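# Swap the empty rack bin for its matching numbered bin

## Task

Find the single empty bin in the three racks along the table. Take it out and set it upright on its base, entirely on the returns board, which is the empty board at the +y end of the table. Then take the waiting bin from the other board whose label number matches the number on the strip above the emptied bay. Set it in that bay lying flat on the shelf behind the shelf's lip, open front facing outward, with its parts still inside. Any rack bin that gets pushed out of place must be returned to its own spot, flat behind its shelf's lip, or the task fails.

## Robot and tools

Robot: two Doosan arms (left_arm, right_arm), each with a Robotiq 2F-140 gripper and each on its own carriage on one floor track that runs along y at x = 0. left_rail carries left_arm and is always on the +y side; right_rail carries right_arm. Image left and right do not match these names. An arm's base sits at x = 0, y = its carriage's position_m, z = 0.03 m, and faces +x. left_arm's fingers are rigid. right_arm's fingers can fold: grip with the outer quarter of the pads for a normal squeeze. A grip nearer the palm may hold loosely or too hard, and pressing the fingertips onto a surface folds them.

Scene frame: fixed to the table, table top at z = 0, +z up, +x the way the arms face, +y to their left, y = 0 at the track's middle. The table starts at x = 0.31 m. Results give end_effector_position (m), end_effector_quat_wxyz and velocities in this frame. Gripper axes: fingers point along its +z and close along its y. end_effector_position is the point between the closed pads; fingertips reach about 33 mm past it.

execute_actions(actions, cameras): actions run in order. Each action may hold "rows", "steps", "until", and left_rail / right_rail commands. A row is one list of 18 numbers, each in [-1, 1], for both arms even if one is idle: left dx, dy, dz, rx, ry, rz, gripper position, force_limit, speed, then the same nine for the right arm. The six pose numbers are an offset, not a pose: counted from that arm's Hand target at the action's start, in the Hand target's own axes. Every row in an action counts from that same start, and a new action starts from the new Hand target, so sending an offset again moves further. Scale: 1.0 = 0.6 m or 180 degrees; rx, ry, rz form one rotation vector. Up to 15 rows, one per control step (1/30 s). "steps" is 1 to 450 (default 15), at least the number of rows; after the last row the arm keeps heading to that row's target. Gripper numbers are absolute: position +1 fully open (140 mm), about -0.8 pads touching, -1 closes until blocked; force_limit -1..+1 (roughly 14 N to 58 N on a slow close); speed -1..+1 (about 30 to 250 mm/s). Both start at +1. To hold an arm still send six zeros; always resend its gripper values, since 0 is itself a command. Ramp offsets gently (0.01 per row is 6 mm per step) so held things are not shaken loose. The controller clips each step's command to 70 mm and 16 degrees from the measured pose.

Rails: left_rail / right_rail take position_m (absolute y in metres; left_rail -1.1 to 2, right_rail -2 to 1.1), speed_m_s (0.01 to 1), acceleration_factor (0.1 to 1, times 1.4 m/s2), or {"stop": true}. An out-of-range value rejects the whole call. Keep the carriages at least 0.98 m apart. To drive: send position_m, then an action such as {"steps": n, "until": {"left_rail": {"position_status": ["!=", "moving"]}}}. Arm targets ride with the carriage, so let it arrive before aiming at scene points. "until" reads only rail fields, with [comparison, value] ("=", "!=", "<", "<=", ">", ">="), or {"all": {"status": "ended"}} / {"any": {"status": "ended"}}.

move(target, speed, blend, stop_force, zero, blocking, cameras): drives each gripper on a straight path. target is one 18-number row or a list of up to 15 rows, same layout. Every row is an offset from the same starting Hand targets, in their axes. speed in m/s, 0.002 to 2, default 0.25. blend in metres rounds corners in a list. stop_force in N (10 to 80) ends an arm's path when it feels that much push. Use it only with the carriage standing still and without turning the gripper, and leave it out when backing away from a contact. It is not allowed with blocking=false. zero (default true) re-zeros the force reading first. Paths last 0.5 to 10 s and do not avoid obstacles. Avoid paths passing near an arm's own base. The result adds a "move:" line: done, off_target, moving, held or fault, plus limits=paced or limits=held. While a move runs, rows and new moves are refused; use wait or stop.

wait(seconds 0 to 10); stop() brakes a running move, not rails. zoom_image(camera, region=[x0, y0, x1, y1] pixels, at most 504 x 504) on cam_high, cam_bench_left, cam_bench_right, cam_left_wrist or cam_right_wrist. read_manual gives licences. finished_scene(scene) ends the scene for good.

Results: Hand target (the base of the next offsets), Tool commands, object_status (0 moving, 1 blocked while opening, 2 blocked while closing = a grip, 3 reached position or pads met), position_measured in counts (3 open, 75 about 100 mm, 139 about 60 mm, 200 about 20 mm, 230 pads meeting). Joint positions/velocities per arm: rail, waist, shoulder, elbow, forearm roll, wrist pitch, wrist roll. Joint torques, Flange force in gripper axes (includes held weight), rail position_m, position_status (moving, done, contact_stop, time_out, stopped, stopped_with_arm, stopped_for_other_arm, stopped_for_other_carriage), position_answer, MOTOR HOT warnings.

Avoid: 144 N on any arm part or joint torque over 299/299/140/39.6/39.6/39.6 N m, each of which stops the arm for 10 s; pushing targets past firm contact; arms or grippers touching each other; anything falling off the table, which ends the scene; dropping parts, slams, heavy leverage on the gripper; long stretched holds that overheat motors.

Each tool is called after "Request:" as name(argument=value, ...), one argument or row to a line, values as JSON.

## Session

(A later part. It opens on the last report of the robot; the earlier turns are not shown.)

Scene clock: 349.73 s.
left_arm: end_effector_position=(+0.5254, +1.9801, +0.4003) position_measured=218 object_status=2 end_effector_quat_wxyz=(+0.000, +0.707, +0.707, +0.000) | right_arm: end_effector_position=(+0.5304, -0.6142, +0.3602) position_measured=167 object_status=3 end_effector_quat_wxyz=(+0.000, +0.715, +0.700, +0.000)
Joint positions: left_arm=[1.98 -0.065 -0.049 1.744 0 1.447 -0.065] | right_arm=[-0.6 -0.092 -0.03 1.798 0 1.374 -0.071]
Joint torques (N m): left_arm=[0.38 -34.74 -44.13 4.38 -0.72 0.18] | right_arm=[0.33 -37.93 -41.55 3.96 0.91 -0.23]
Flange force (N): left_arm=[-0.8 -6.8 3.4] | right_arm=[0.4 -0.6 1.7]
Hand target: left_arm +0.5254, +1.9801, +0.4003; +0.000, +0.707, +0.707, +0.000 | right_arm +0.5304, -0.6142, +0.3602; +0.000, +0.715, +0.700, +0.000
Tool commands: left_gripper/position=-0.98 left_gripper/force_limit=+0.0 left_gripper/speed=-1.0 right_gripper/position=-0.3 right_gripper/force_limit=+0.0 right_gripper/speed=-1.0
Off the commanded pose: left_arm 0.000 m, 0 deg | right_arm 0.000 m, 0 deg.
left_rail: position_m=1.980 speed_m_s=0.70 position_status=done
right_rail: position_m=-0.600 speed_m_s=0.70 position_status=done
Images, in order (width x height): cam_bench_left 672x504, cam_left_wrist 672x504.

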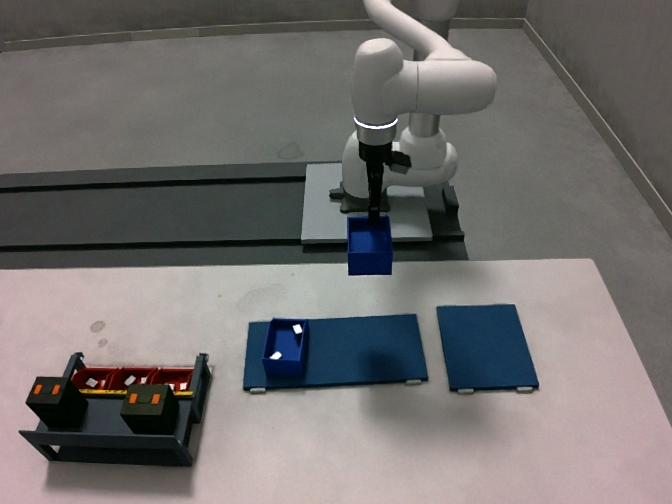

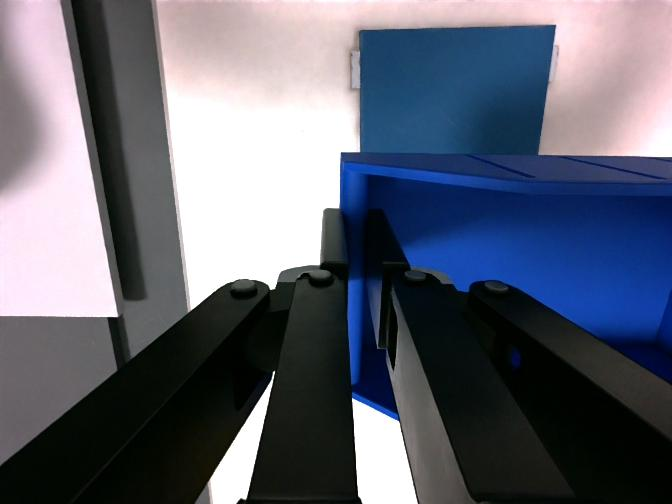

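Request:
execute_actions(
  actions=[
    {"right_rail":{"position_m":0.6,"speed_m_s":0.7,"acceleration_factor":0.4},"steps":1},
  ],
  cameras=[],
)

Request:
move(
  target=[
    [0.508,0.108,0,0,0,0,-0.98,0,-1,0,0,0,0,0,0,-0.3,0,-1],
    [0.508,0.108,0.46,0,0,0,-0.98,0,-1,0,0,0,0,0,0,-0.3,0,-1],
  ],
  speed=0.2,
  blend=0.05,
  cameras=["cam_left_wrist","cam_bench_left","cam_right_wrist"],
)

Scene clock: 362.50 s.
left_arm: end_effector_position=(+0.5254, +1.9801, +0.4003) position_measured=218 object_status=2 end_effector_quat_wxyz=(+0.000, +0.707, +0.707, +0.000) | right_arm: end_effector_position=(+0.5304, +0.5858, +0.3602) position_measured=167 object_status=3 end_effector_quat_wxyz=(+0.000, +0.715, +0.700, +0.000)
Joint positions: left_arm=[1.98 -0.066 -0.049 1.744 0 1.447 -0.065] | right_arm=[0.6 -0.092 -0.03 1.798 0 1.374 -0.071]
Joint torques (N m): left_arm=[0.19 -34.78 -43.9 4.41 -0.75 0.13] | right_arm=[0.62 -37.7 -41.86 3.98 0.99 -0.21]
Flange force (N): left_arm=[-0.2 -6.8 2.6] | right_arm=[-0.5 -1.5 2.4]
Hand target: left_arm +0.5254, +1.9801, +0.4003; +0.000, +0.707, +0.707, +0.000 | right_arm +0.5304, +0.5858, +0.3602; +0.000, +0.715, +0.700, +0.000
Tool commands: left_gripper/position=-0.98 left_gripper/force_limit=+0.0 left_gripper/speed=-1.0 right_gripper/position=-0.3 right_gripper/force_limit=+0.0 right_gripper/speed=-1.0
Off the commanded pose: left_arm 0.000 m, 0 deg | right_arm 0.000 m, 0 deg.
left_rail: position_m=1.980 speed_m_s=0.70 position_status=done
right_rail: position_m=0.600 speed_m_s=0.70 position_status=done
not at rest: the robot was still moving 3 seconds after this call's last action.
No camera images: "cameras" was empty.

Scene clock: 365.97 s.
left_arm: end_effector_position=(+0.5906, +2.2849, +0.1244) position_measured=218 object_status=2 end_effector_quat_wxyz=(+0.000, +0.707, +0.707, +0.000) | right_arm: end_effector_position=(+0.5304, +0.5858, +0.3602) position_measured=167 object_status=3 end_effector_quat_wxyz=(+0.000, +0.715, +0.700, +0.000)
Joint positions: left_arm=[1.98 0.425 0.329 1.835 0 0.978 0.426] | right_arm=[0.6 -0.092 -0.03 1.798 0 1.374 -0.071]
Joint torques (N m): left_arm=[-0.44 -67.73 -36.96 3.63 -1 0.16] | right_arm=[0.63 -37.88 -41.83 4.04 0.91 -0.17]
Flange force (N): left_arm=[-1.3 -3.3 0.9] | right_arm=[-0.6 -1.0 2.1]
Hand target: left_arm +0.5906, +2.2849, +0.1244; +0.000, +0.707, +0.707, +0.000 | right_arm +0.5304, +0.5858, +0.3602; +0.000, +0.715, +0.700, +0.000
Off the commanded pose: left_arm 0.000 m, 0 deg | right_arm 0.000 m, 0 deg.
left_rail: position_m=1.980 speed_m_s=0.70 position_status=done
right_rail: position_m=0.600 speed_m_s=0.70 position_status=done
move: done
Images, in order (width x height): cam_bench_left 672x504, cam_left_wrist 672x504, cam_right_wrist 672x504.

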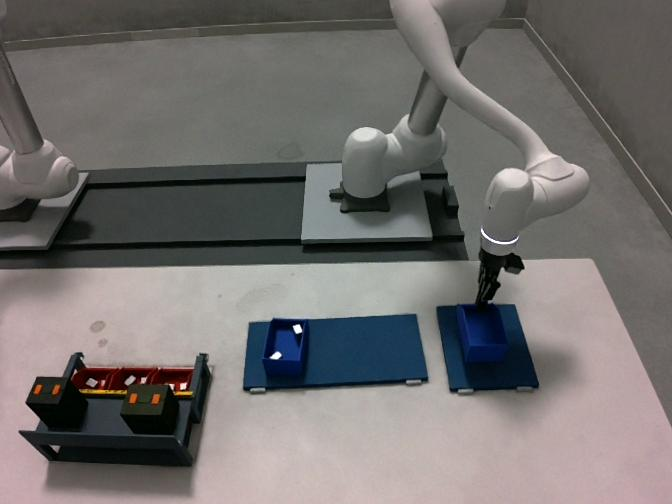

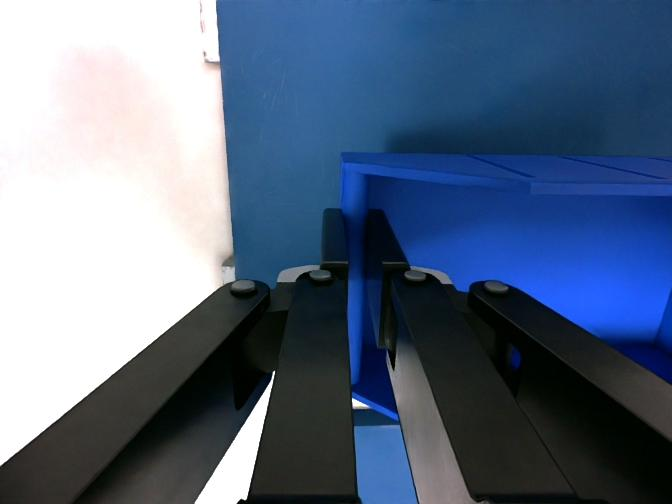

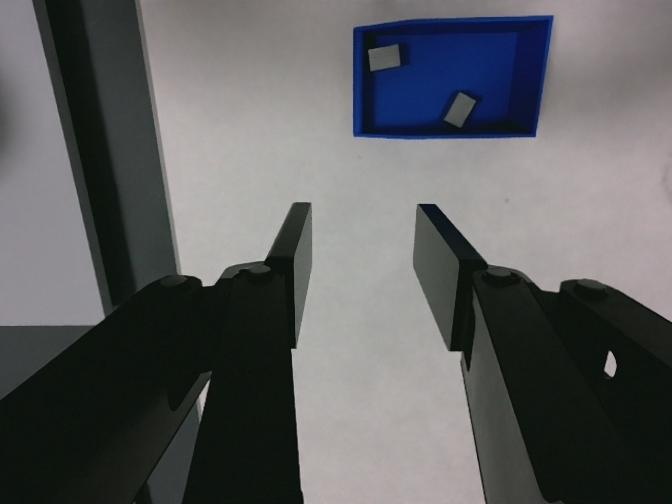

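Request:
move(
  target=[0.017,0,0.1,0,0,0,-0.98,0,-1,0.0983,0.02,0.2,0,0,0,-0.3,0,-1],
  speed=0.02,
  stop_force=10,
  cameras=["cam_left_wrist"],
)

Request:
execute_actions(
  actions=[
    {"rows":[[0,0,-0.002,0,0,0,-0.98,0,-1,0,0,0,0,0,0,-0.3,0,-1]],"steps":10},
    {"rows":[[0,0,0,0,0,0,-0.4,0,-1,0,0,0,0,0,0,-0.3,0,-1]],"steps":45},
  ],
  cameras=["cam_left_wrist","cam_right_wrist"],
)

Scene clock: 385.00 s.
left_arm: end_effector_position=(+0.5906, +2.2939, +0.0715) position_measured=218 object_status=2 end_effector_quat_wxyz=(+0.000, +0.707, +0.707, +0.000) | right_arm: end_effector_position=(+0.5436, +0.6445, +0.2402) position_measured=167 object_status=3 end_effector_quat_wxyz=(+0.000, +0.715, +0.700, +0.000)
Joint positions: left_arm=[1.98 0.437 0.387 1.866 0 0.888 0.438] | right_arm=[0.6 0.018 0.055 1.937 0 1.149 0.039]
Joint torques (N m): left_arm=[0.54 -54.77 -27.47 3.8 -2.75 0.16] | right_arm=[0.71 -44.12 -38.79 3.78 0.94 -0.23]
Flange force (N): left_arm=[-5.2 -7.8 -25.0] | right_arm=[-0.3 -1.0 2.2]
Hand target: left_arm +0.5906, +2.2939, +0.0715; +0.000, +0.707, +0.707, +0.000 (not the last commanded pose) | right_arm +0.5436, +0.6445, +0.2402; +0.000, +0.715, +0.700, +0.000
Off the commanded pose: left_arm 0.007 m, 0 deg | right_arm 0.000 m, 0 deg.
left_rail: position_m=1.980 speed_m_s=0.70 position_status=done
right_rail: position_m=0.600 speed_m_s=0.70 position_status=done
move: contact (left_arm)
Images, in order (width x height): cam_left_wrist 672x504.

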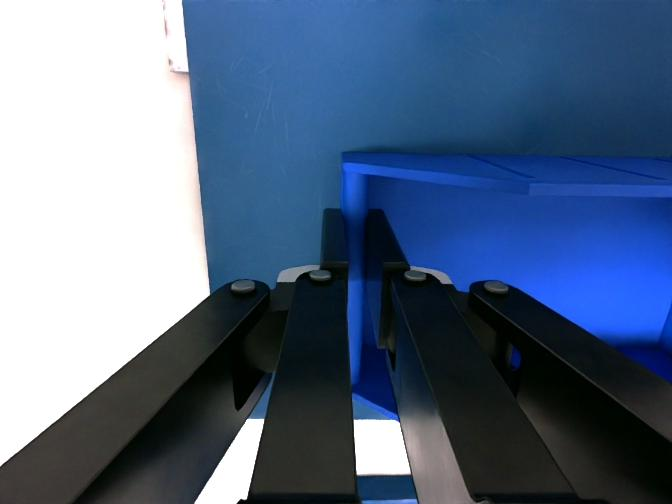

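Scene clock: 387.03 s.
left_arm: end_effector_position=(+0.5907, +2.2939, +0.0727) position_measured=179 object_status=3 end_effector_quat_wxyz=(+0.000, +0.707, +0.707, +0.000) | right_arm: end_effector_position=(+0.5436, +0.6445, +0.2402) position_measured=167 object_status=3 end_effector_quat_wxyz=(+0.000, +0.715, +0.700, +0.000)
Joint positions: left_arm=[1.98 0.437 0.386 1.865 0 0.89 0.438] | right_arm=[0.6 0.018 0.055 1.937 0 1.149 0.039]
Joint torques (N m): left_arm=[-0.18 -68.48 -33.78 3.51 -0.62 0.21] | right_arm=[0.55 -43.95 -38.82 3.64 0.89 -0.16]
Flange force (N): left_arm=[-2.4 -4.9 -2.0] | right_arm=[-0.6 -0.8 1.9]
Flange force at the end of the 1st action (N): left_arm=[-1.9 -4.0 -2.6] | right_arm=[-0.3 -0.8 1.8]
Hand target: left_arm +0.5906, +2.2939, +0.0727; +0.000, +0.707, +0.707, +0.000 | right_arm +0.5436, +0.6445, +0.2402; +0.000, +0.715, +0.700, +0.000
Off the commanded pose: left_arm 0.000 m, 0 deg | right_arm 0.000 m, 0 deg.
left_rail: position_m=1.980 speed_m_s=0.70 position_status=done
right_rail: position_m=0.600 speed_m_s=0.70 position_status=done
Images, in order (width x height): cam_left_wrist 672x504, cam_right_wrist 672x504.

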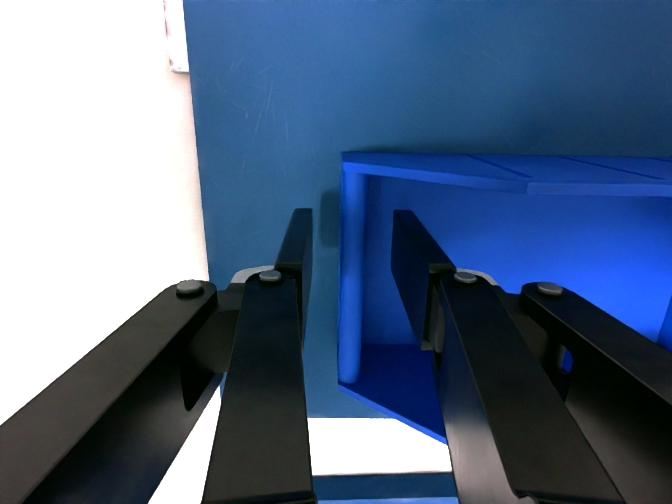

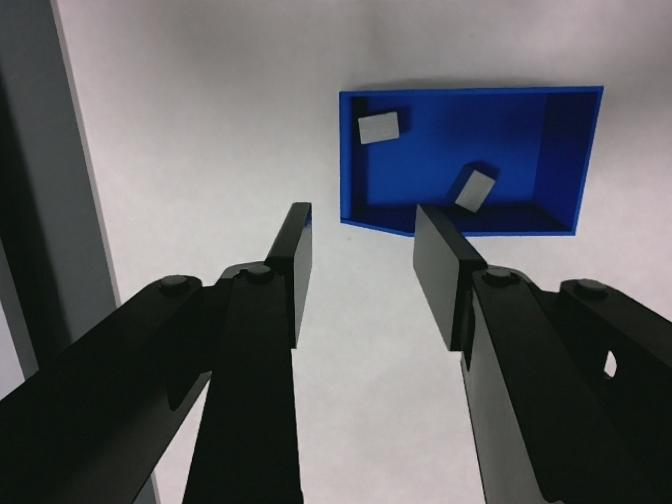

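Request:
move(
  target=[0,0,-0.4,0,0,0,-0.4,0,-1,0.005,0,0.22,0,0,0,-0.3,0,-1],
  speed=0.15,
  cameras=["cam_right_wrist","cam_bench_left"],
)

Scene clock: 395.93 s.
left_arm: end_effector_position=(+0.5906, +2.2939, +0.3126) position_measured=179 object_status=3 end_effector_quat_wxyz=(+0.000, +0.707, +0.707, +0.000) | right_arm: end_effector_position=(+0.5437, +0.6475, +0.1083) position_measured=167 object_status=3 end_effector_quat_wxyz=(+0.000, +0.715, +0.700, +0.000)
Joint positions: left_arm=[1.98 0.437 0.207 1.624 0 1.31 0.438] | right_arm=[0.6 0.024 0.179 2.073 0 0.89 0.045]
Joint torques (N m): left_arm=[-0.22 -59.17 -43.24 4.32 -0.43 0.23] | right_arm=[0.61 -49.42 -33.35 3.17 0.85 -0.19]
Flange force (N): left_arm=[-4.1 -7.7 3.5] | right_arm=[-0.9 -3.9 0.2]
Hand target: left_arm +0.5906, +2.2939, +0.3127; +0.000, +0.707, +0.707, +0.000 | right_arm +0.5437, +0.6475, +0.1082; +0.000, +0.715, +0.700, +0.000
Off the commanded pose: left_arm 0.000 m, 0 deg | right_arm 0.000 m, 0 deg.
left_rail: position_m=1.980 speed_m_s=0.70 position_status=done
right_rail: position_m=0.600 speed_m_s=0.70 position_status=done
move: done
Images, in order (width x height): cam_bench_left 672x504, cam_right_wrist 672x504.

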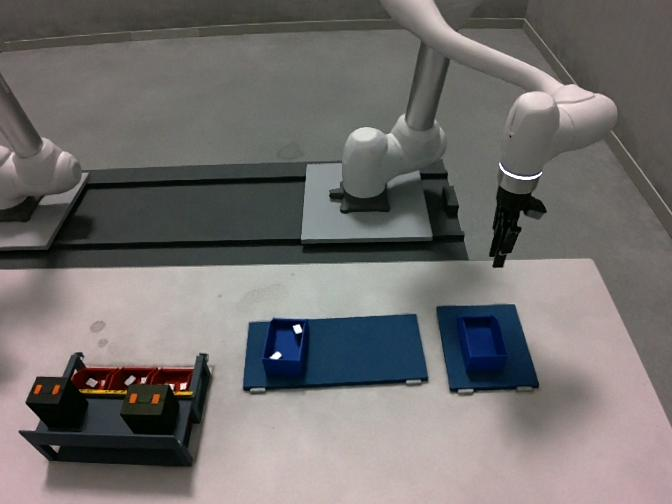

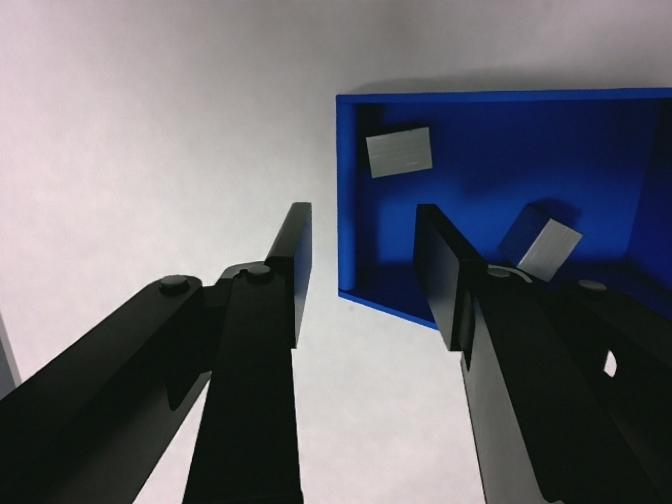

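Request:
move(
  target=[
    [0,0,0,0,0,0,-0.4,0,-1,0.005,-0.0125,0,0,0,0,-0.3,0,-1],
    [0,0,0,0,0,0,-0.4,0,-1,0.005,-0.0125,0.08,0,0,0,-0.3,0,-1],
  ],
  speed=0.04,
  stop_force=12,
  cameras=["cam_right_wrist"],
)

Request:
execute_actions(
  actions=[
    {"rows":[[0,0,0,0,0,0,-0.4,0,-1,0,0,-0.003,0,0,0,-0.3,0,-1]],"steps":10},
    {"rows":[[0,0,0,0,0,0,-0.4,0,-1,0,0,0,0,0,0,-1,-1,-1]],"steps":75},
    {"rows":[[0,0,0,0,0,0,-0.4,0,-1,0,0,0,0,0,0,-0.98,1,-1]],"steps":30},
  ],
  cameras=[],
)

Request:
move(
  target=[0,0,0,0,0,0,-0.4,0,-1,0,0,-0.06,0,0,0,-0.98,1,-1],
  speed=0.03,
  cameras=["cam_right_wrist"],
)

Scene clock: 413.07 s.
left_arm: end_effector_position=(+0.5906, +2.2939, +0.3127) position_measured=179 object_status=3 end_effector_quat_wxyz=(+0.000, +0.707, +0.707, +0.000) | right_arm: end_effector_position=(+0.5362, +0.6507, +0.0602) position_measured=167 object_status=3 end_effector_quat_wxyz=(+0.000, +0.715, +0.700, +0.000)
Joint positions: left_arm=[1.98 0.437 0.207 1.624 0 1.31 0.438] | right_arm=[0.6 0.03 0.229 2.123 0 0.79 0.051]
Joint torques (N m): left_arm=[-0.6 -58.78 -42.03 4.35 -0.64 0.16] | right_arm=[0.32 -53.12 -30.36 2.87 0.93 -0.18]
Flange force (N): left_arm=[-2.5 -6.3 1.2] | right_arm=[-0.7 -1.3 1.9]
Hand target: left_arm +0.5906, +2.2939, +0.3127; +0.000, +0.707, +0.707, +0.000 | right_arm +0.5362, +0.6507, +0.0602; +0.000, +0.715, +0.700, +0.000
Off the commanded pose: left_arm 0.000 m, 0 deg | right_arm 0.000 m, 0 deg.
left_rail: position_m=1.980 speed_m_s=0.70 position_status=done
right_rail: position_m=0.600 speed_m_s=0.70 position_status=done
move: done
Images, in order (width x height): cam_right_wrist 672x504.

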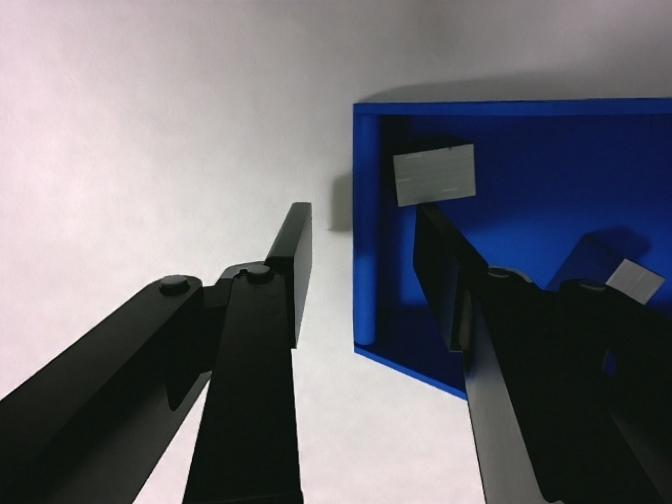

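Scene clock: 417.10 s.
left_arm: end_effector_position=(+0.5906, +2.2939, +0.3127) position_measured=179 object_status=3 end_effector_quat_wxyz=(+0.000, +0.707, +0.707, +0.000) | right_arm: end_effector_position=(+0.5362, +0.6507, +0.0621) position_measured=220 object_status=2 end_effector_quat_wxyz=(+0.000, +0.715, +0.700, +0.000)
Joint positions: left_arm=[1.98 0.437 0.207 1.624 0 1.31 0.438] | right_arm=[0.6 0.03 0.226 2.122 0 0.793 0.051]
Joint torques (N m): left_arm=[-0.36 -58.95 -41.97 4.28 -0.68 0.2] | right_arm=[0.82 -44.16 -26.75 2.92 -0.49 -0.29]
Flange force (N): left_arm=[-2.7 -5.7 1.0] | right_arm=[-1.9 -5.9 -15.5]
Flange force at the end of the 1st action (N): left_arm=[-3.2 -5.9 0.8] | right_arm=[-1.0 -0.3 3.2]
Flange force at the end of the 2nd action (N): left_arm=[-2.9 -4.9 0.4] | right_arm=[-2.9 -2.6 -1.3]
Hand target: left_arm +0.5906, +2.2939, +0.3127; +0.000, +0.707, +0.707, +0.000 | right_arm +0.5362, +0.6507, +0.0620; +0.000, +0.715, +0.700, +0.000
Off the commanded pose: left_arm 0.000 m, 0 deg | right_arm 0.000 m, 0 deg.
left_rail: position_m=1.980 speed_m_s=0.70 position_status=done
right_rail: position_m=0.600 speed_m_s=0.70 position_status=done
No camera images: "cameras" was empty.

Scene clock: 418.63 s.
left_arm: end_effector_position=(+0.5906, +2.2939, +0.3127) position_measured=179 object_status=3 end_effector_quat_wxyz=(+0.000, +0.707, +0.707, +0.000) | right_arm: end_effector_position=(+0.5362, +0.6507, +0.0980) position_measured=220 object_status=2 end_effector_quat_wxyz=(+0.000, +0.715, +0.700, +0.000)
Joint positions: left_arm=[1.98 0.437 0.207 1.624 0 1.31 0.438] | right_arm=[0.6 0.03 0.181 2.094 0 0.867 0.051]
Joint torques (N m): left_arm=[-0.42 -58.67 -42 4.3 -0.63 0.21] | right_arm=[0.27 -51.97 -33.61 2.99 0.42 -0.18]
Flange force (N): left_arm=[-2.8 -6.0 0.7] | right_arm=[-0.3 -0.8 3.6]
Hand target: left_arm +0.5906, +2.2939, +0.3127; +0.000, +0.707, +0.707, +0.000 | right_arm +0.5362, +0.6507, +0.0980; +0.000, +0.715, +0.700, +0.000
Off the commanded pose: left_arm 0.000 m, 0 deg | right_arm 0.000 m, 0 deg.
left_rail: position_m=1.980 speed_m_s=0.70 position_status=done
right_rail: position_m=0.600 speed_m_s=0.70 position_status=done
move: done
Images, in order (width x height): cam_right_wrist 672x504.

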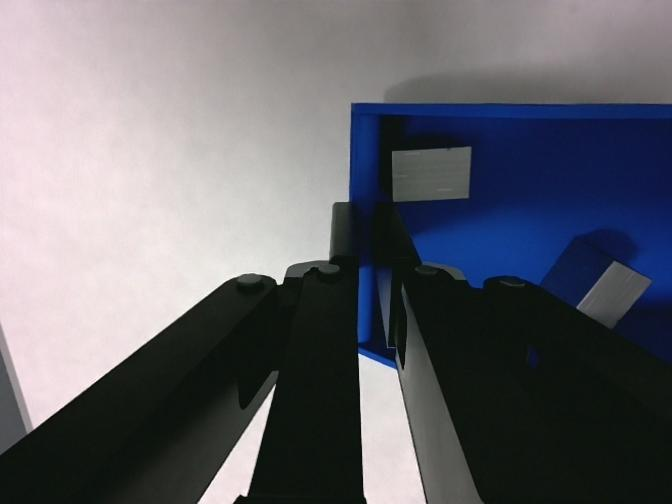

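Request:
move(
  target=[0,0,0,0,0,0,-0.4,0,-1,-0.213,0,-0.503,0,0,0,-0.98,1,-1],
  speed=0.15,
  cameras=[],
)

Request:
execute_actions(
  actions=[
    {"right_rail":{"position_m":-1.55,"speed_m_s":0.7,"acceleration_factor":0.25},"steps":300,"until":{"right_rail":{"position_status":["!=","moving"]}}},
  ],
  cameras=[],
)

Request:
move(
  target=[
    [0,0,0,0,0,0,-0.4,0,-1,-0.9145,0.045,0,0,0,0,-0.98,1,-1],
    [0,0,0,0,0,0,-0.4,0,-1,-0.9145,0.045,0.523,0,0,0,-0.98,1,-1],
  ],
  speed=0.15,
  blend=0.05,
  cameras=["cam_right_wrist","cam_bench_right"],
)

Scene clock: 436.80 s.
left_arm: end_effector_position=(+0.5906, +2.2939, +0.3127) position_measured=179 object_status=3 end_effector_quat_wxyz=(+0.000, +0.707, +0.707, +0.000) | right_arm: end_effector_position=(+0.5335, +0.5229, +0.3998) position_measured=220 object_status=2 end_effector_quat_wxyz=(+0.000, +0.715, +0.700, +0.000)
Joint positions: left_arm=[1.98 0.437 0.207 1.624 0 1.31 0.438] | right_arm=[0.6 -0.208 -0.027 1.723 0 1.445 -0.186]
Joint torques (N m): left_arm=[-0.5 -58.94 -41.84 4.3 -0.68 0.11] | right_arm=[1.92 -41.05 -43.67 4.09 0.63 -0.22]
Flange force (N): left_arm=[-2.3 -5.8 0.7] | right_arm=[-2.9 -0.1 4.4]
Hand target: left_arm +0.5906, +2.2939, +0.3127; +0.000, +0.707, +0.707, +0.000 | right_arm +0.5336, +0.5229, +0.3998; +0.000, +0.715, +0.700, +0.000
Off the commanded pose: left_arm 0.000 m, 0 deg | right_arm 0.000 m, 0 deg.
left_rail: position_m=1.980 speed_m_s=0.70 position_status=done
right_rail: position_m=0.600 speed_m_s=0.70 position_status=done
move: done
No camera images: "cameras" was empty.

Scene clock: 442.10 s.
left_arm: end_effector_position=(+0.5906, +2.2939, +0.3127) position_measured=179 object_status=3 end_effector_quat_wxyz=(+0.000, +0.707, +0.707, +0.000) | right_arm: end_effector_position=(+0.5336, -1.6271, +0.3998) position_measured=220 object_status=2 end_effector_quat_wxyz=(+0.000, +0.715, +0.700, +0.000)
Joint positions: left_arm=[1.98 0.437 0.207 1.624 0 1.31 0.438] | right_arm=[-1.55 -0.208 -0.027 1.723 0 1.445 -0.187]
Joint torques (N m): left_arm=[-0.25 -58.65 -42.01 4.33 -0.63 0.12] | right_arm=[0.54 -40.94 -44.46 4.09 0.69 -0.24]
Flange force (N): left_arm=[-3.1 -6.3 0.4] | right_arm=[0.1 -1.1 6.0]
Hand target: left_arm +0.5906, +2.2939, +0.3127; +0.000, +0.707, +0.707, +0.000 | right_arm +0.5336, -1.6271, +0.3998; +0.000, +0.715, +0.700, +0.000
Tool commands: left_gripper/position=-0.4 left_gripper/force_limit=+0.0 left_gripper/speed=-1.0 right_gripper/position=-0.98 right_gripper/force_limit=+1.0 right_gripper/speed=-1.0
Off the commanded pose: left_arm 0.000 m, 0 deg | right_arm 0.000 m, 0 deg.
left_rail: position_m=1.980 speed_m_s=0.70 position_status=done
right_rail: position_m=-1.550 speed_m_s=0.70 position_status=done
No camera images: "cameras" was empty.

Scene clock: 448.33 s.
left_arm: end_effector_position=(+0.5906, +2.2939, +0.3127) position_measured=179 object_status=3 end_effector_quat_wxyz=(+0.000, +0.707, +0.707, +0.000) | right_arm: end_effector_position=(+0.5490, -2.1763, +0.0861) position_measured=220 object_status=2 end_effector_quat_wxyz=(+0.000, +0.715, +0.700, +0.000)
Joint positions: left_arm=[1.98 0.437 0.207 1.624 0 1.31 0.438] | right_arm=[-1.55 -0.892 0.594 1.497 0 1.051 -0.871]
Joint torques (N m): left_arm=[0.02 -59.41 -41.78 4.29 -0.68 0.11] | right_arm=[0.78 -96.65 -38.6 3.63 0.9 -0.27]
Flange force (N): left_arm=[-2.4 -4.7 0.4] | right_arm=[2.9 -2.2 3.7]
Hand target: left_arm +0.5906, +2.2939, +0.3127; +0.000, +0.707, +0.707, +0.000 | right_arm +0.5490, -2.1763, +0.0860; +0.000, +0.715, +0.700, +0.000
Off the commanded pose: left_arm 0.000 m, 0 deg | right_arm 0.000 m, 0 deg.
left_rail: position_m=1.980 speed_m_s=0.70 position_status=done
right_rail: position_m=-1.550 speed_m_s=0.70 position_status=done
move: done
Images, in order (width x height): cam_bench_right 672x504, cam_right_wrist 672x504.

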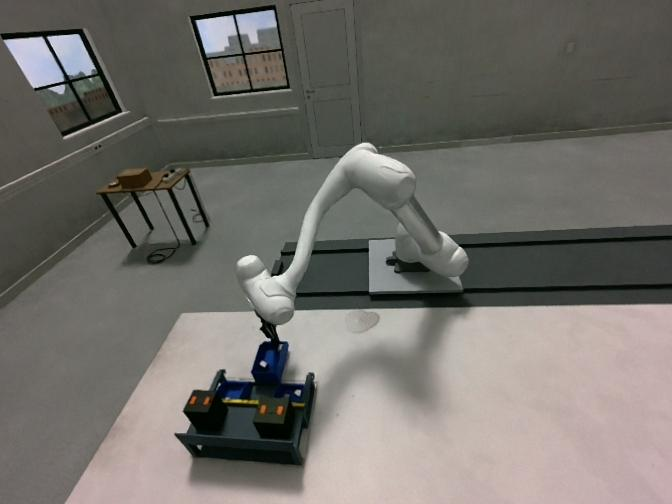

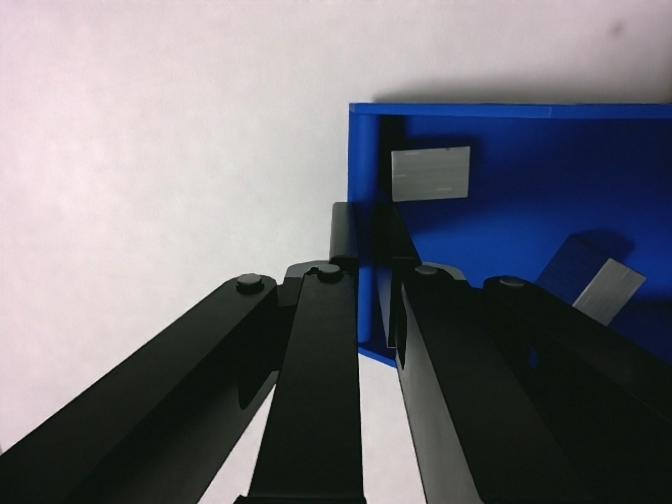

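Request:
move(
  target=[0,0,0,0,0,0,-0.4,0,-1,0.001,0.17,-0.005,0,0,0,-0.98,1,-1],
  speed=0.05,
  stop_force=15,
  cameras=["cam_right_wrist"],
)

Scene clock: 457.60 s.
left_arm: end_effector_position=(+0.5906, +2.2939, +0.3127) position_measured=179 object_status=3 end_effector_quat_wxyz=(+0.000, +0.707, +0.707, +0.000) | right_arm: end_effector_position=(+0.6510, -2.1778, +0.0890) position_measured=220 object_status=2 end_effector_quat_wxyz=(+0.000, +0.715, +0.700, +0.000)
Joint positions: left_arm=[1.98 0.437 0.207 1.624 0 1.31 0.438] | right_arm=[-1.55 -0.805 0.696 1.313 0 1.133 -0.784]
Joint torques (N m): left_arm=[0.1 -59.22 -41.89 4.31 -0.72 0.25] | right_arm=[5.97 -106.87 -43.26 5.84 -1.51 -0.22]
Flange force (N): left_arm=[-3.0 -5.0 0.1] | right_arm=[2.0 -11.0 2.8]
Hand target: left_arm +0.5906, +2.2939, +0.3127; +0.000, +0.707, +0.707, +0.000 | right_arm +0.6510, -2.1778, +0.0890; +0.000, +0.715, +0.700, +0.000
Off the commanded pose: left_arm 0.000 m, 0 deg | right_arm 0.000 m, 0 deg.
left_rail: position_m=1.980 speed_m_s=0.70 position_status=done
right_rail: position_m=-1.550 speed_m_s=0.70 position_status=done
move: done
Images, in order (width x height): cam_right_wrist 672x504.

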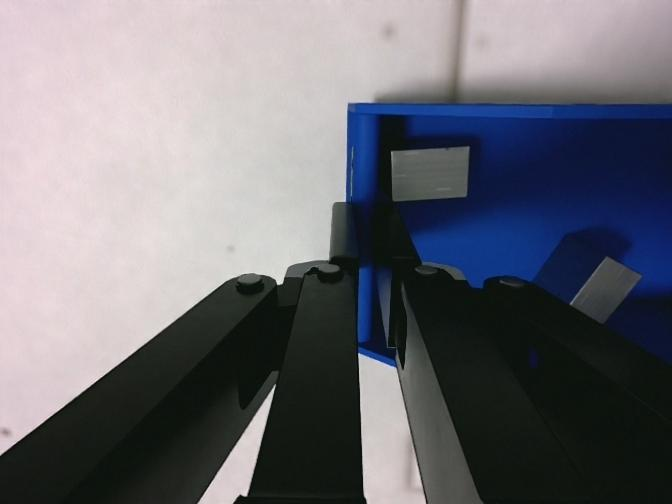

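Request:
zoom_image(
  camera="cam_right_wrist",
  region=[336, 0, 672, 252],
)

Request:
execute_actions(
  actions=[],
  cameras=["cam_bench_right","cam_high"],
)

Request:
zoom_image(
  camera="cam_bench_right",
  region=[160, 310, 350, 480],
)

Scaled by 1.500 from the camera's 672x504 image, which has a finer 960x720 frame.

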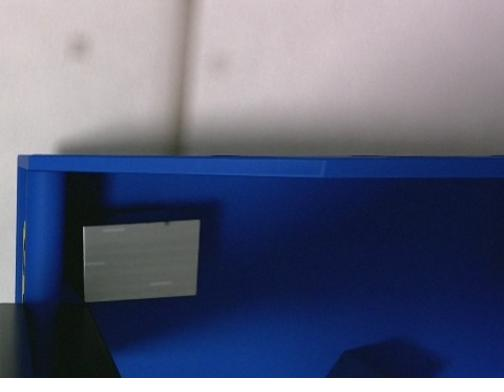

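Scene clock: 465.13 s.
left_arm: end_effector_position=(+0.5906, +2.2939, +0.3127) position_measured=179 object_status=3 end_effector_quat_wxyz=(+0.000, +0.707, +0.707, +0.000) | right_arm: end_effector_position=(+0.6510, -2.1778, +0.0890) position_measured=220 object_status=2 end_effector_quat_wxyz=(+0.000, +0.715, +0.700, +0.000)
Joint positions: left_arm=[1.98 0.437 0.207 1.624 0 1.31 0.438] | right_arm=[-1.55 -0.805 0.696 1.313 0 1.133 -0.784]
Joint velocities: within noise
Joint torques (N m): left_arm=[-0.28 -59 -41.88 4.35 -0.67 0.15] | right_arm=[6.31 -106.98 -43.31 5.8 -1.54 -0.25]
Flange force (N): left_arm=[-2.5 -5.4 0.6] | right_arm=[1.3 -11.4 3.0]
Hand target: left_arm +0.5906, +2.2939, +0.3127; +0.000, +0.707, +0.707, +0.000 | right_arm +0.6510, -2.1778, +0.0890; +0.000, +0.715, +0.700, +0.000
Tool commands: left_gripper/position=-0.4 left_gripper/force_limit=+0.0 left_gripper/speed=-1.0 right_gripper/position=-0.98 right_gripper/force_limit=+1.0 right_gripper/speed=-1.0
Off the commanded pose: left_arm 0.000 m, 0 deg | right_arm 0.000 m, 0 deg.
left_rail: position_m=1.980 speed_m_s=0.70 position_status=done
right_rail: position_m=-1.550 speed_m_s=0.70 position_status=done
Images, in order (width x height): cam_high 672x504, cam_bench_right 672x504.

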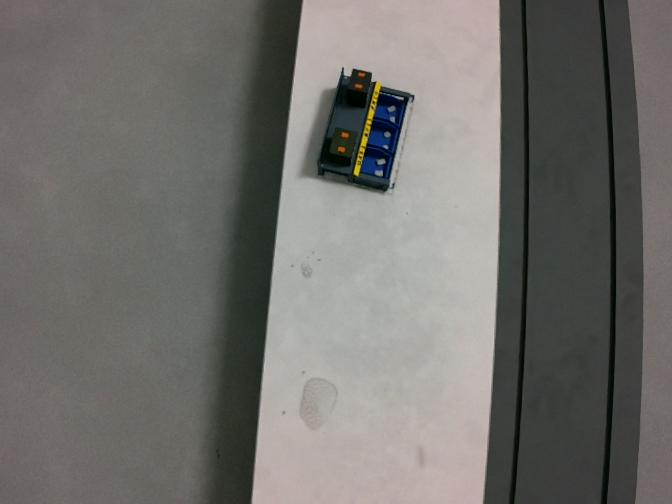

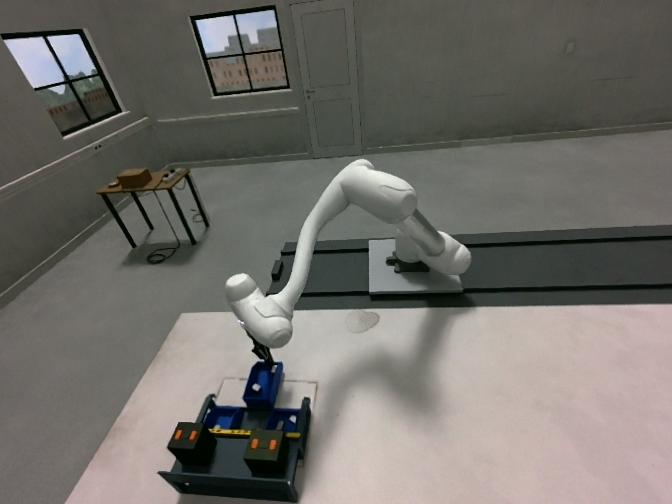

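Scaled by 2.653 from the camera's 672x504 image, which has a finer 960x720 frame.

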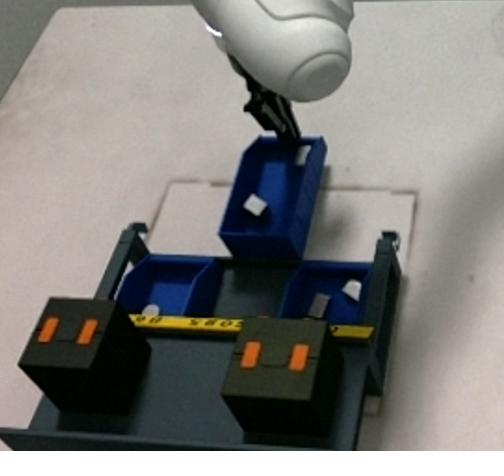

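Request:
move(
  target=[0,0,0,0,0,0,-0.4,0,-1,0,-0.17,0,0,0,0,-0.98,1,-1],
  speed=0.1,
  cameras=["cam_bench_right","cam_high"],
)

Request:
zoom_image(
  camera="cam_bench_right",
  region=[160, 310, 350, 480],
)

Request:
zoom_image(
  camera="cam_high",
  region=[300, 50, 500, 210],
)

Scene clock: 488.93 s.
left_arm: end_effector_position=(+0.5906, +2.2939, +0.3127) position_measured=179 object_status=3 end_effector_quat_wxyz=(+0.000, +0.707, +0.707, +0.000) | right_arm: end_effector_position=(+0.5491, -2.1757, +0.0890) position_measured=220 object_status=2 end_effector_quat_wxyz=(+0.000, +0.714, +0.700, +0.000)
Joint positions: left_arm=[1.98 0.437 0.207 1.624 0 1.31 0.438] | right_arm=[-1.55 -0.892 0.591 1.496 0 1.055 -0.871]
Joint torques (N m): left_arm=[-0.15 -59.42 -41.96 4.39 -0.71 0.19] | right_arm=[0.01 -95.9 -39.7 3.79 0.83 -0.09]
Flange force (N): left_arm=[-2.4 -5.0 0.9] | right_arm=[5.0 -4.1 4.0]
Hand target: left_arm +0.5906, +2.2939, +0.3127; +0.000, +0.707, +0.707, +0.000 | right_arm +0.5490, -2.1757, +0.0890; +0.000, +0.715, +0.700, +0.000
Off the commanded pose: left_arm 0.000 m, 0 deg | right_arm 0.000 m, 0 deg.
left_rail: position_m=1.980 speed_m_s=0.70 position_status=done
right_rail: position_m=-1.550 speed_m_s=0.70 position_status=done
move: done
Images, in order (width x height): cam_high 672x504, cam_bench_right 672x504.

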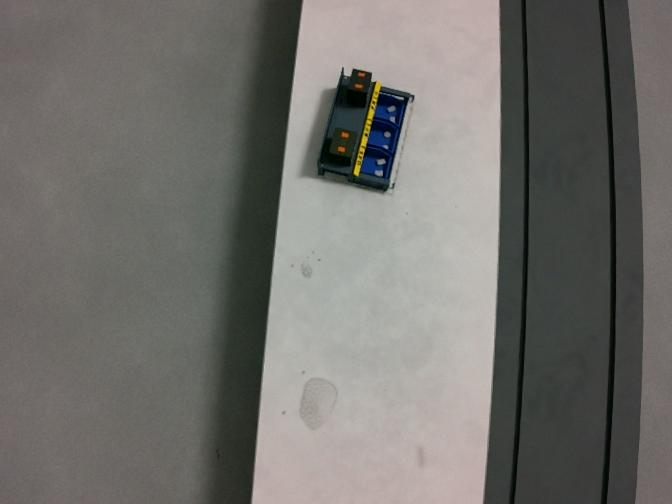

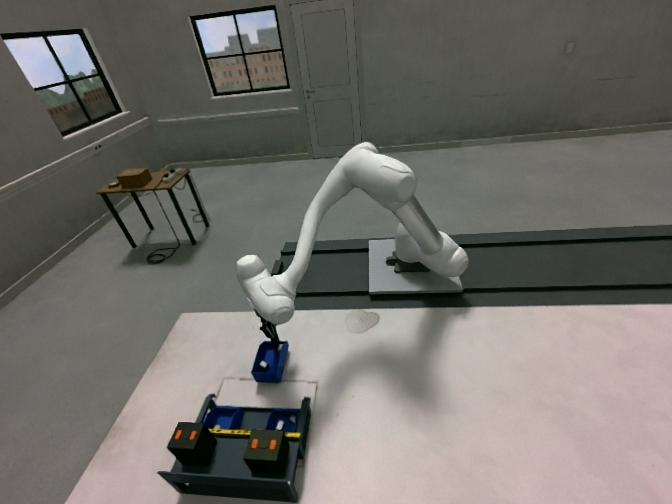

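Scaled by 2.653 from the camera's 672x504 image, which has a finer 960x720 frame.

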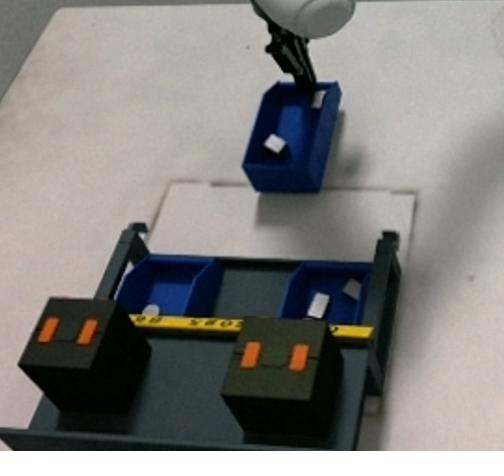

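Scaled by 2.520 from the camera's 672x504 image, which has a finer 960x720 frame.

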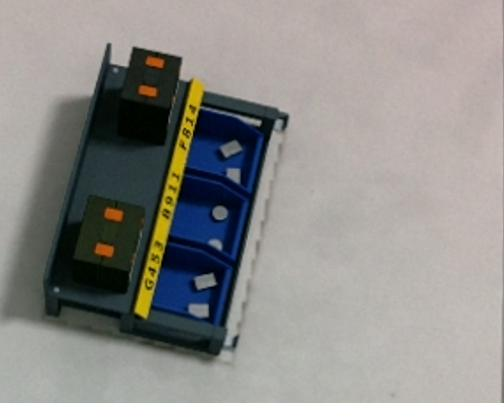

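Request:
move(
  target=[0,0,0,0,0,0,-0.4,0,-1,0.001,0.17,-0.02,0,0,0,-0.98,1,-1],
  speed=0.05,
  stop_force=10,
  cameras=["cam_right_wrist","cam_bench_right"],
)

Request:
zoom_image(
  camera="cam_bench_right",
  region=[160, 310, 350, 480],
)

Scene clock: 511.07 s.
left_arm: end_effector_position=(+0.5906, +2.2939, +0.3127) position_measured=179 object_status=3 end_effector_quat_wxyz=(+0.000, +0.707, +0.707, +0.000) | right_arm: end_effector_position=(+0.6510, -2.1772, +0.1010) position_measured=220 object_status=2 end_effector_quat_wxyz=(+0.000, +0.715, +0.700, +0.000)
Joint positions: left_arm=[1.98 0.437 0.207 1.624 0 1.31 0.438] | right_arm=[-1.55 -0.805 0.687 1.305 0 1.15 -0.784]
Joint torques (N m): left_arm=[-0.53 -59.02 -42.09 4.34 -0.6 0.18] | right_arm=[0.63 -107.53 -40.81 3.82 0.8 -0.28]
Flange force (N): left_arm=[-2.5 -5.7 1.0] | right_arm=[2.0 -2.0 4.8]
Hand target: left_arm +0.5906, +2.2939, +0.3127; +0.000, +0.707, +0.707, +0.000 | right_arm +0.6510, -2.1772, +0.1010; +0.000, +0.715, +0.700, +0.000
Off the commanded pose: left_arm 0.000 m, 0 deg | right_arm 0.000 m, 0 deg.
left_rail: position_m=1.980 speed_m_s=0.70 position_status=done
right_rail: position_m=-1.550 speed_m_s=0.70 position_status=done
move: done
Images, in order (width x height): cam_bench_right 672x504, cam_right_wrist 672x504.

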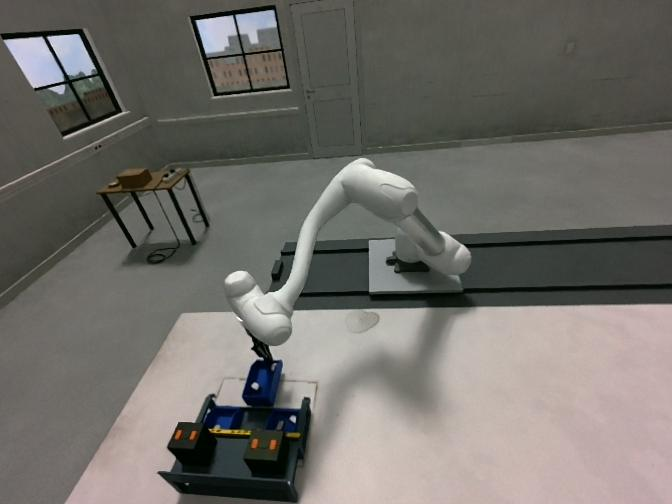

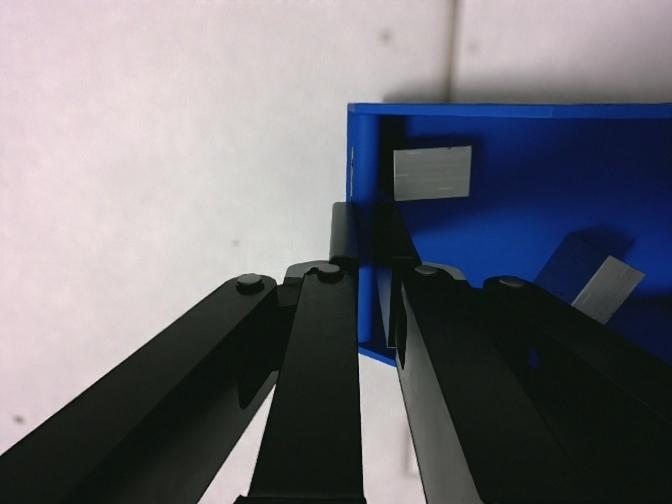

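Scaled by 2.653 from the camera's 672x504 image, which has a finer 960x720 frame.

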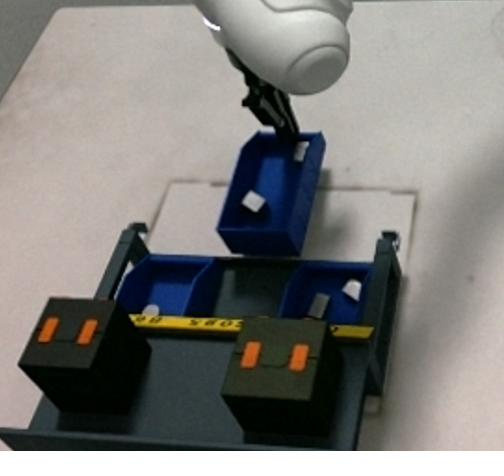

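Request:
move(
  target=[0,0,0,0,0,0,-0.4,0,-1,0,0.08,0,0,0,0,-0.98,1,-1],
  speed=0.04,
  stop_force=10,
  cameras=["cam_right_wrist","cam_bench_right"],
)

Request:
zoom_image(
  camera="cam_bench_right",
  region=[160, 310, 350, 480],
)

Scene clock: 523.33 s.
left_arm: end_effector_position=(+0.5906, +2.2939, +0.3127) position_measured=179 object_status=3 end_effector_quat_wxyz=(+0.000, +0.707, +0.707, +0.000) | right_arm: end_effector_position=(+0.6990, -2.1782, +0.1010) position_measured=220 object_status=2 end_effector_quat_wxyz=(+0.000, +0.715, +0.700, +0.000)
Joint positions: left_arm=[1.98 0.437 0.207 1.624 0 1.31 0.438] | right_arm=[-1.55 -0.769 0.743 1.205 0 1.194 -0.748]
Joint torques (N m): left_arm=[-0.47 -58.9 -42.13 4.29 -0.63 0.15] | right_arm=[0.77 -112.77 -41.64 3.87 0.73 -0.25]
Flange force (N): left_arm=[-2.5 -6.5 0.7] | right_arm=[2.2 -2.3 4.8]
Hand target: left_arm +0.5906, +2.2939, +0.3127; +0.000, +0.707, +0.707, +0.000 | right_arm +0.6990, -2.1782, +0.1010; +0.000, +0.715, +0.700, +0.000
Off the commanded pose: left_arm 0.000 m, 0 deg | right_arm 0.000 m, 0 deg.
left_rail: position_m=1.980 speed_m_s=0.70 position_status=done
right_rail: position_m=-1.550 speed_m_s=0.70 position_status=done
move: done
Images, in order (width x height): cam_bench_right 672x504, cam_right_wrist 672x504.

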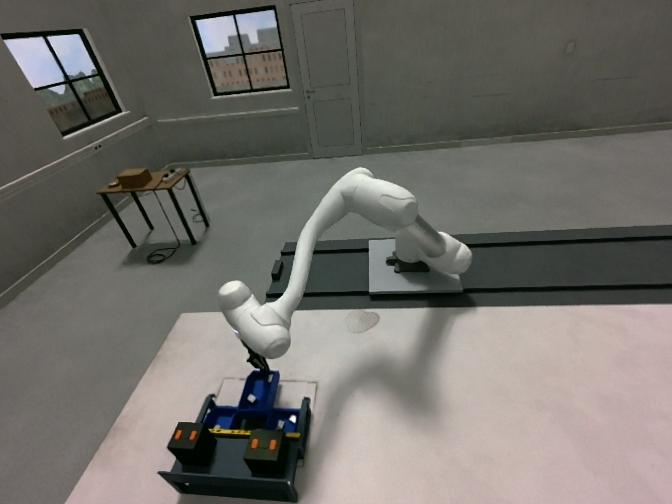

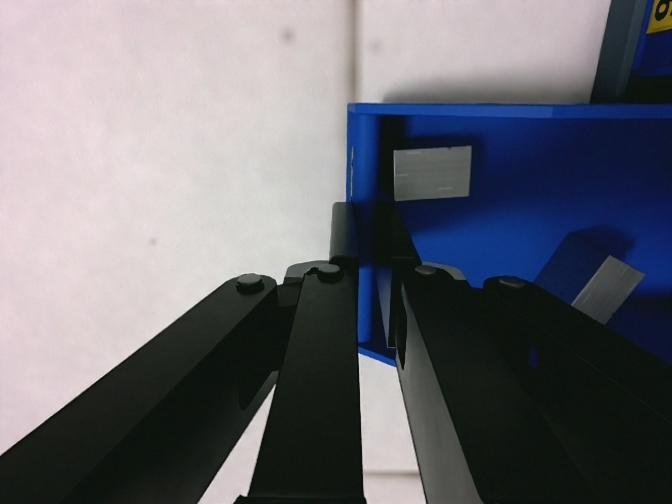

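Scaled by 2.653 from the camera's 672x504 image, which has a finer 960x720 frame.

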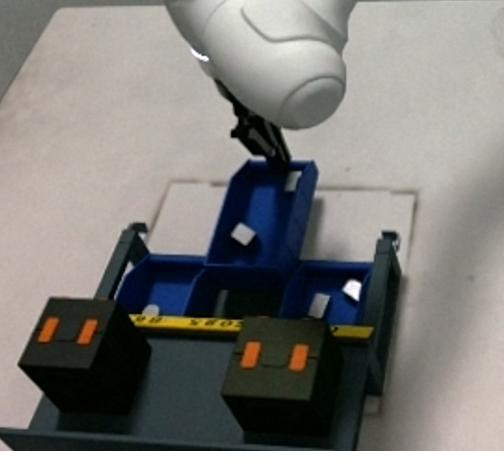

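Request:
move(
  target=[0,0,0,0,0,0,-0.4,0,-1,0,0.08,0,0,0,0,-0.98,1,-1],
  speed=0.04,
  stop_force=10,
  cameras=["cam_right_wrist","cam_bench_right"],
)

Request:
zoom_image(
  camera="cam_bench_right",
  region=[160, 310, 350, 480],
)

Scene clock: 537.17 s.
left_arm: end_effector_position=(+0.5906, +2.2939, +0.3127) position_measured=179 object_status=3 end_effector_quat_wxyz=(+0.000, +0.707, +0.707, +0.000) | right_arm: end_effector_position=(+0.7470, -2.1792, +0.1010) position_measured=220 object_status=2 end_effector_quat_wxyz=(+0.000, +0.715, +0.700, +0.000)
Joint positions: left_arm=[1.98 0.437 0.207 1.624 0 1.31 0.438] | right_arm=[-1.55 -0.735 0.804 1.093 0 1.245 -0.714]
Joint torques (N m): left_arm=[0.07 -59.07 -41.98 4.32 -0.66 0.17] | right_arm=[0.79 -118.19 -42.28 4.04 0.68 -0.23]
Flange force (N): left_arm=[-2.9 -5.4 0.6] | right_arm=[1.7 -2.5 5.1]
Hand target: left_arm +0.5906, +2.2939, +0.3127; +0.000, +0.707, +0.707, +0.000 | right_arm +0.7470, -2.1792, +0.1010; +0.000, +0.715, +0.700, +0.000
Off the commanded pose: left_arm 0.000 m, 0 deg | right_arm 0.000 m, 0 deg.
left_rail: position_m=1.980 speed_m_s=0.70 position_status=done
right_rail: position_m=-1.550 speed_m_s=0.70 position_status=done
move: done
Images, in order (width x height): cam_bench_right 672x504, cam_right_wrist 672x504.

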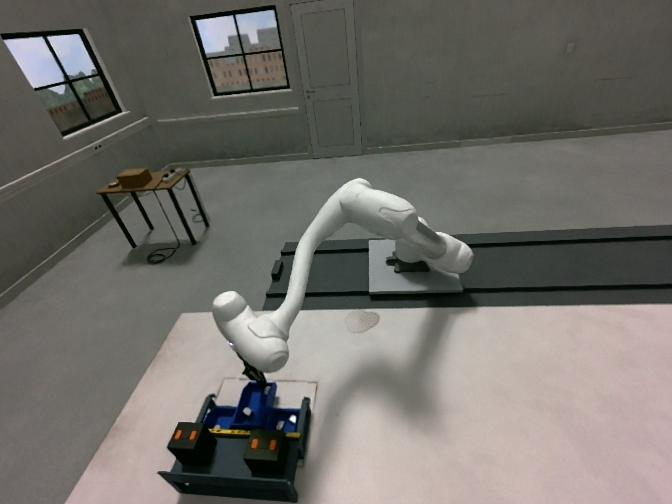

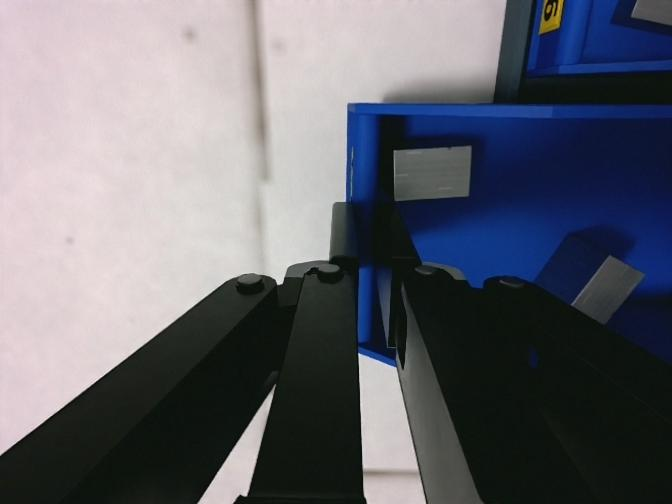

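Scaled by 2.653 from the camera's 672x504 image, which has a finer 960x720 frame.

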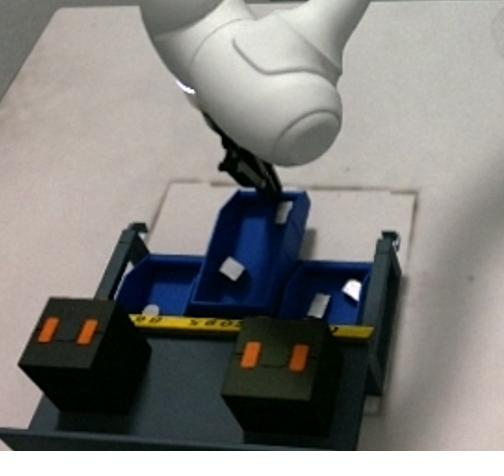

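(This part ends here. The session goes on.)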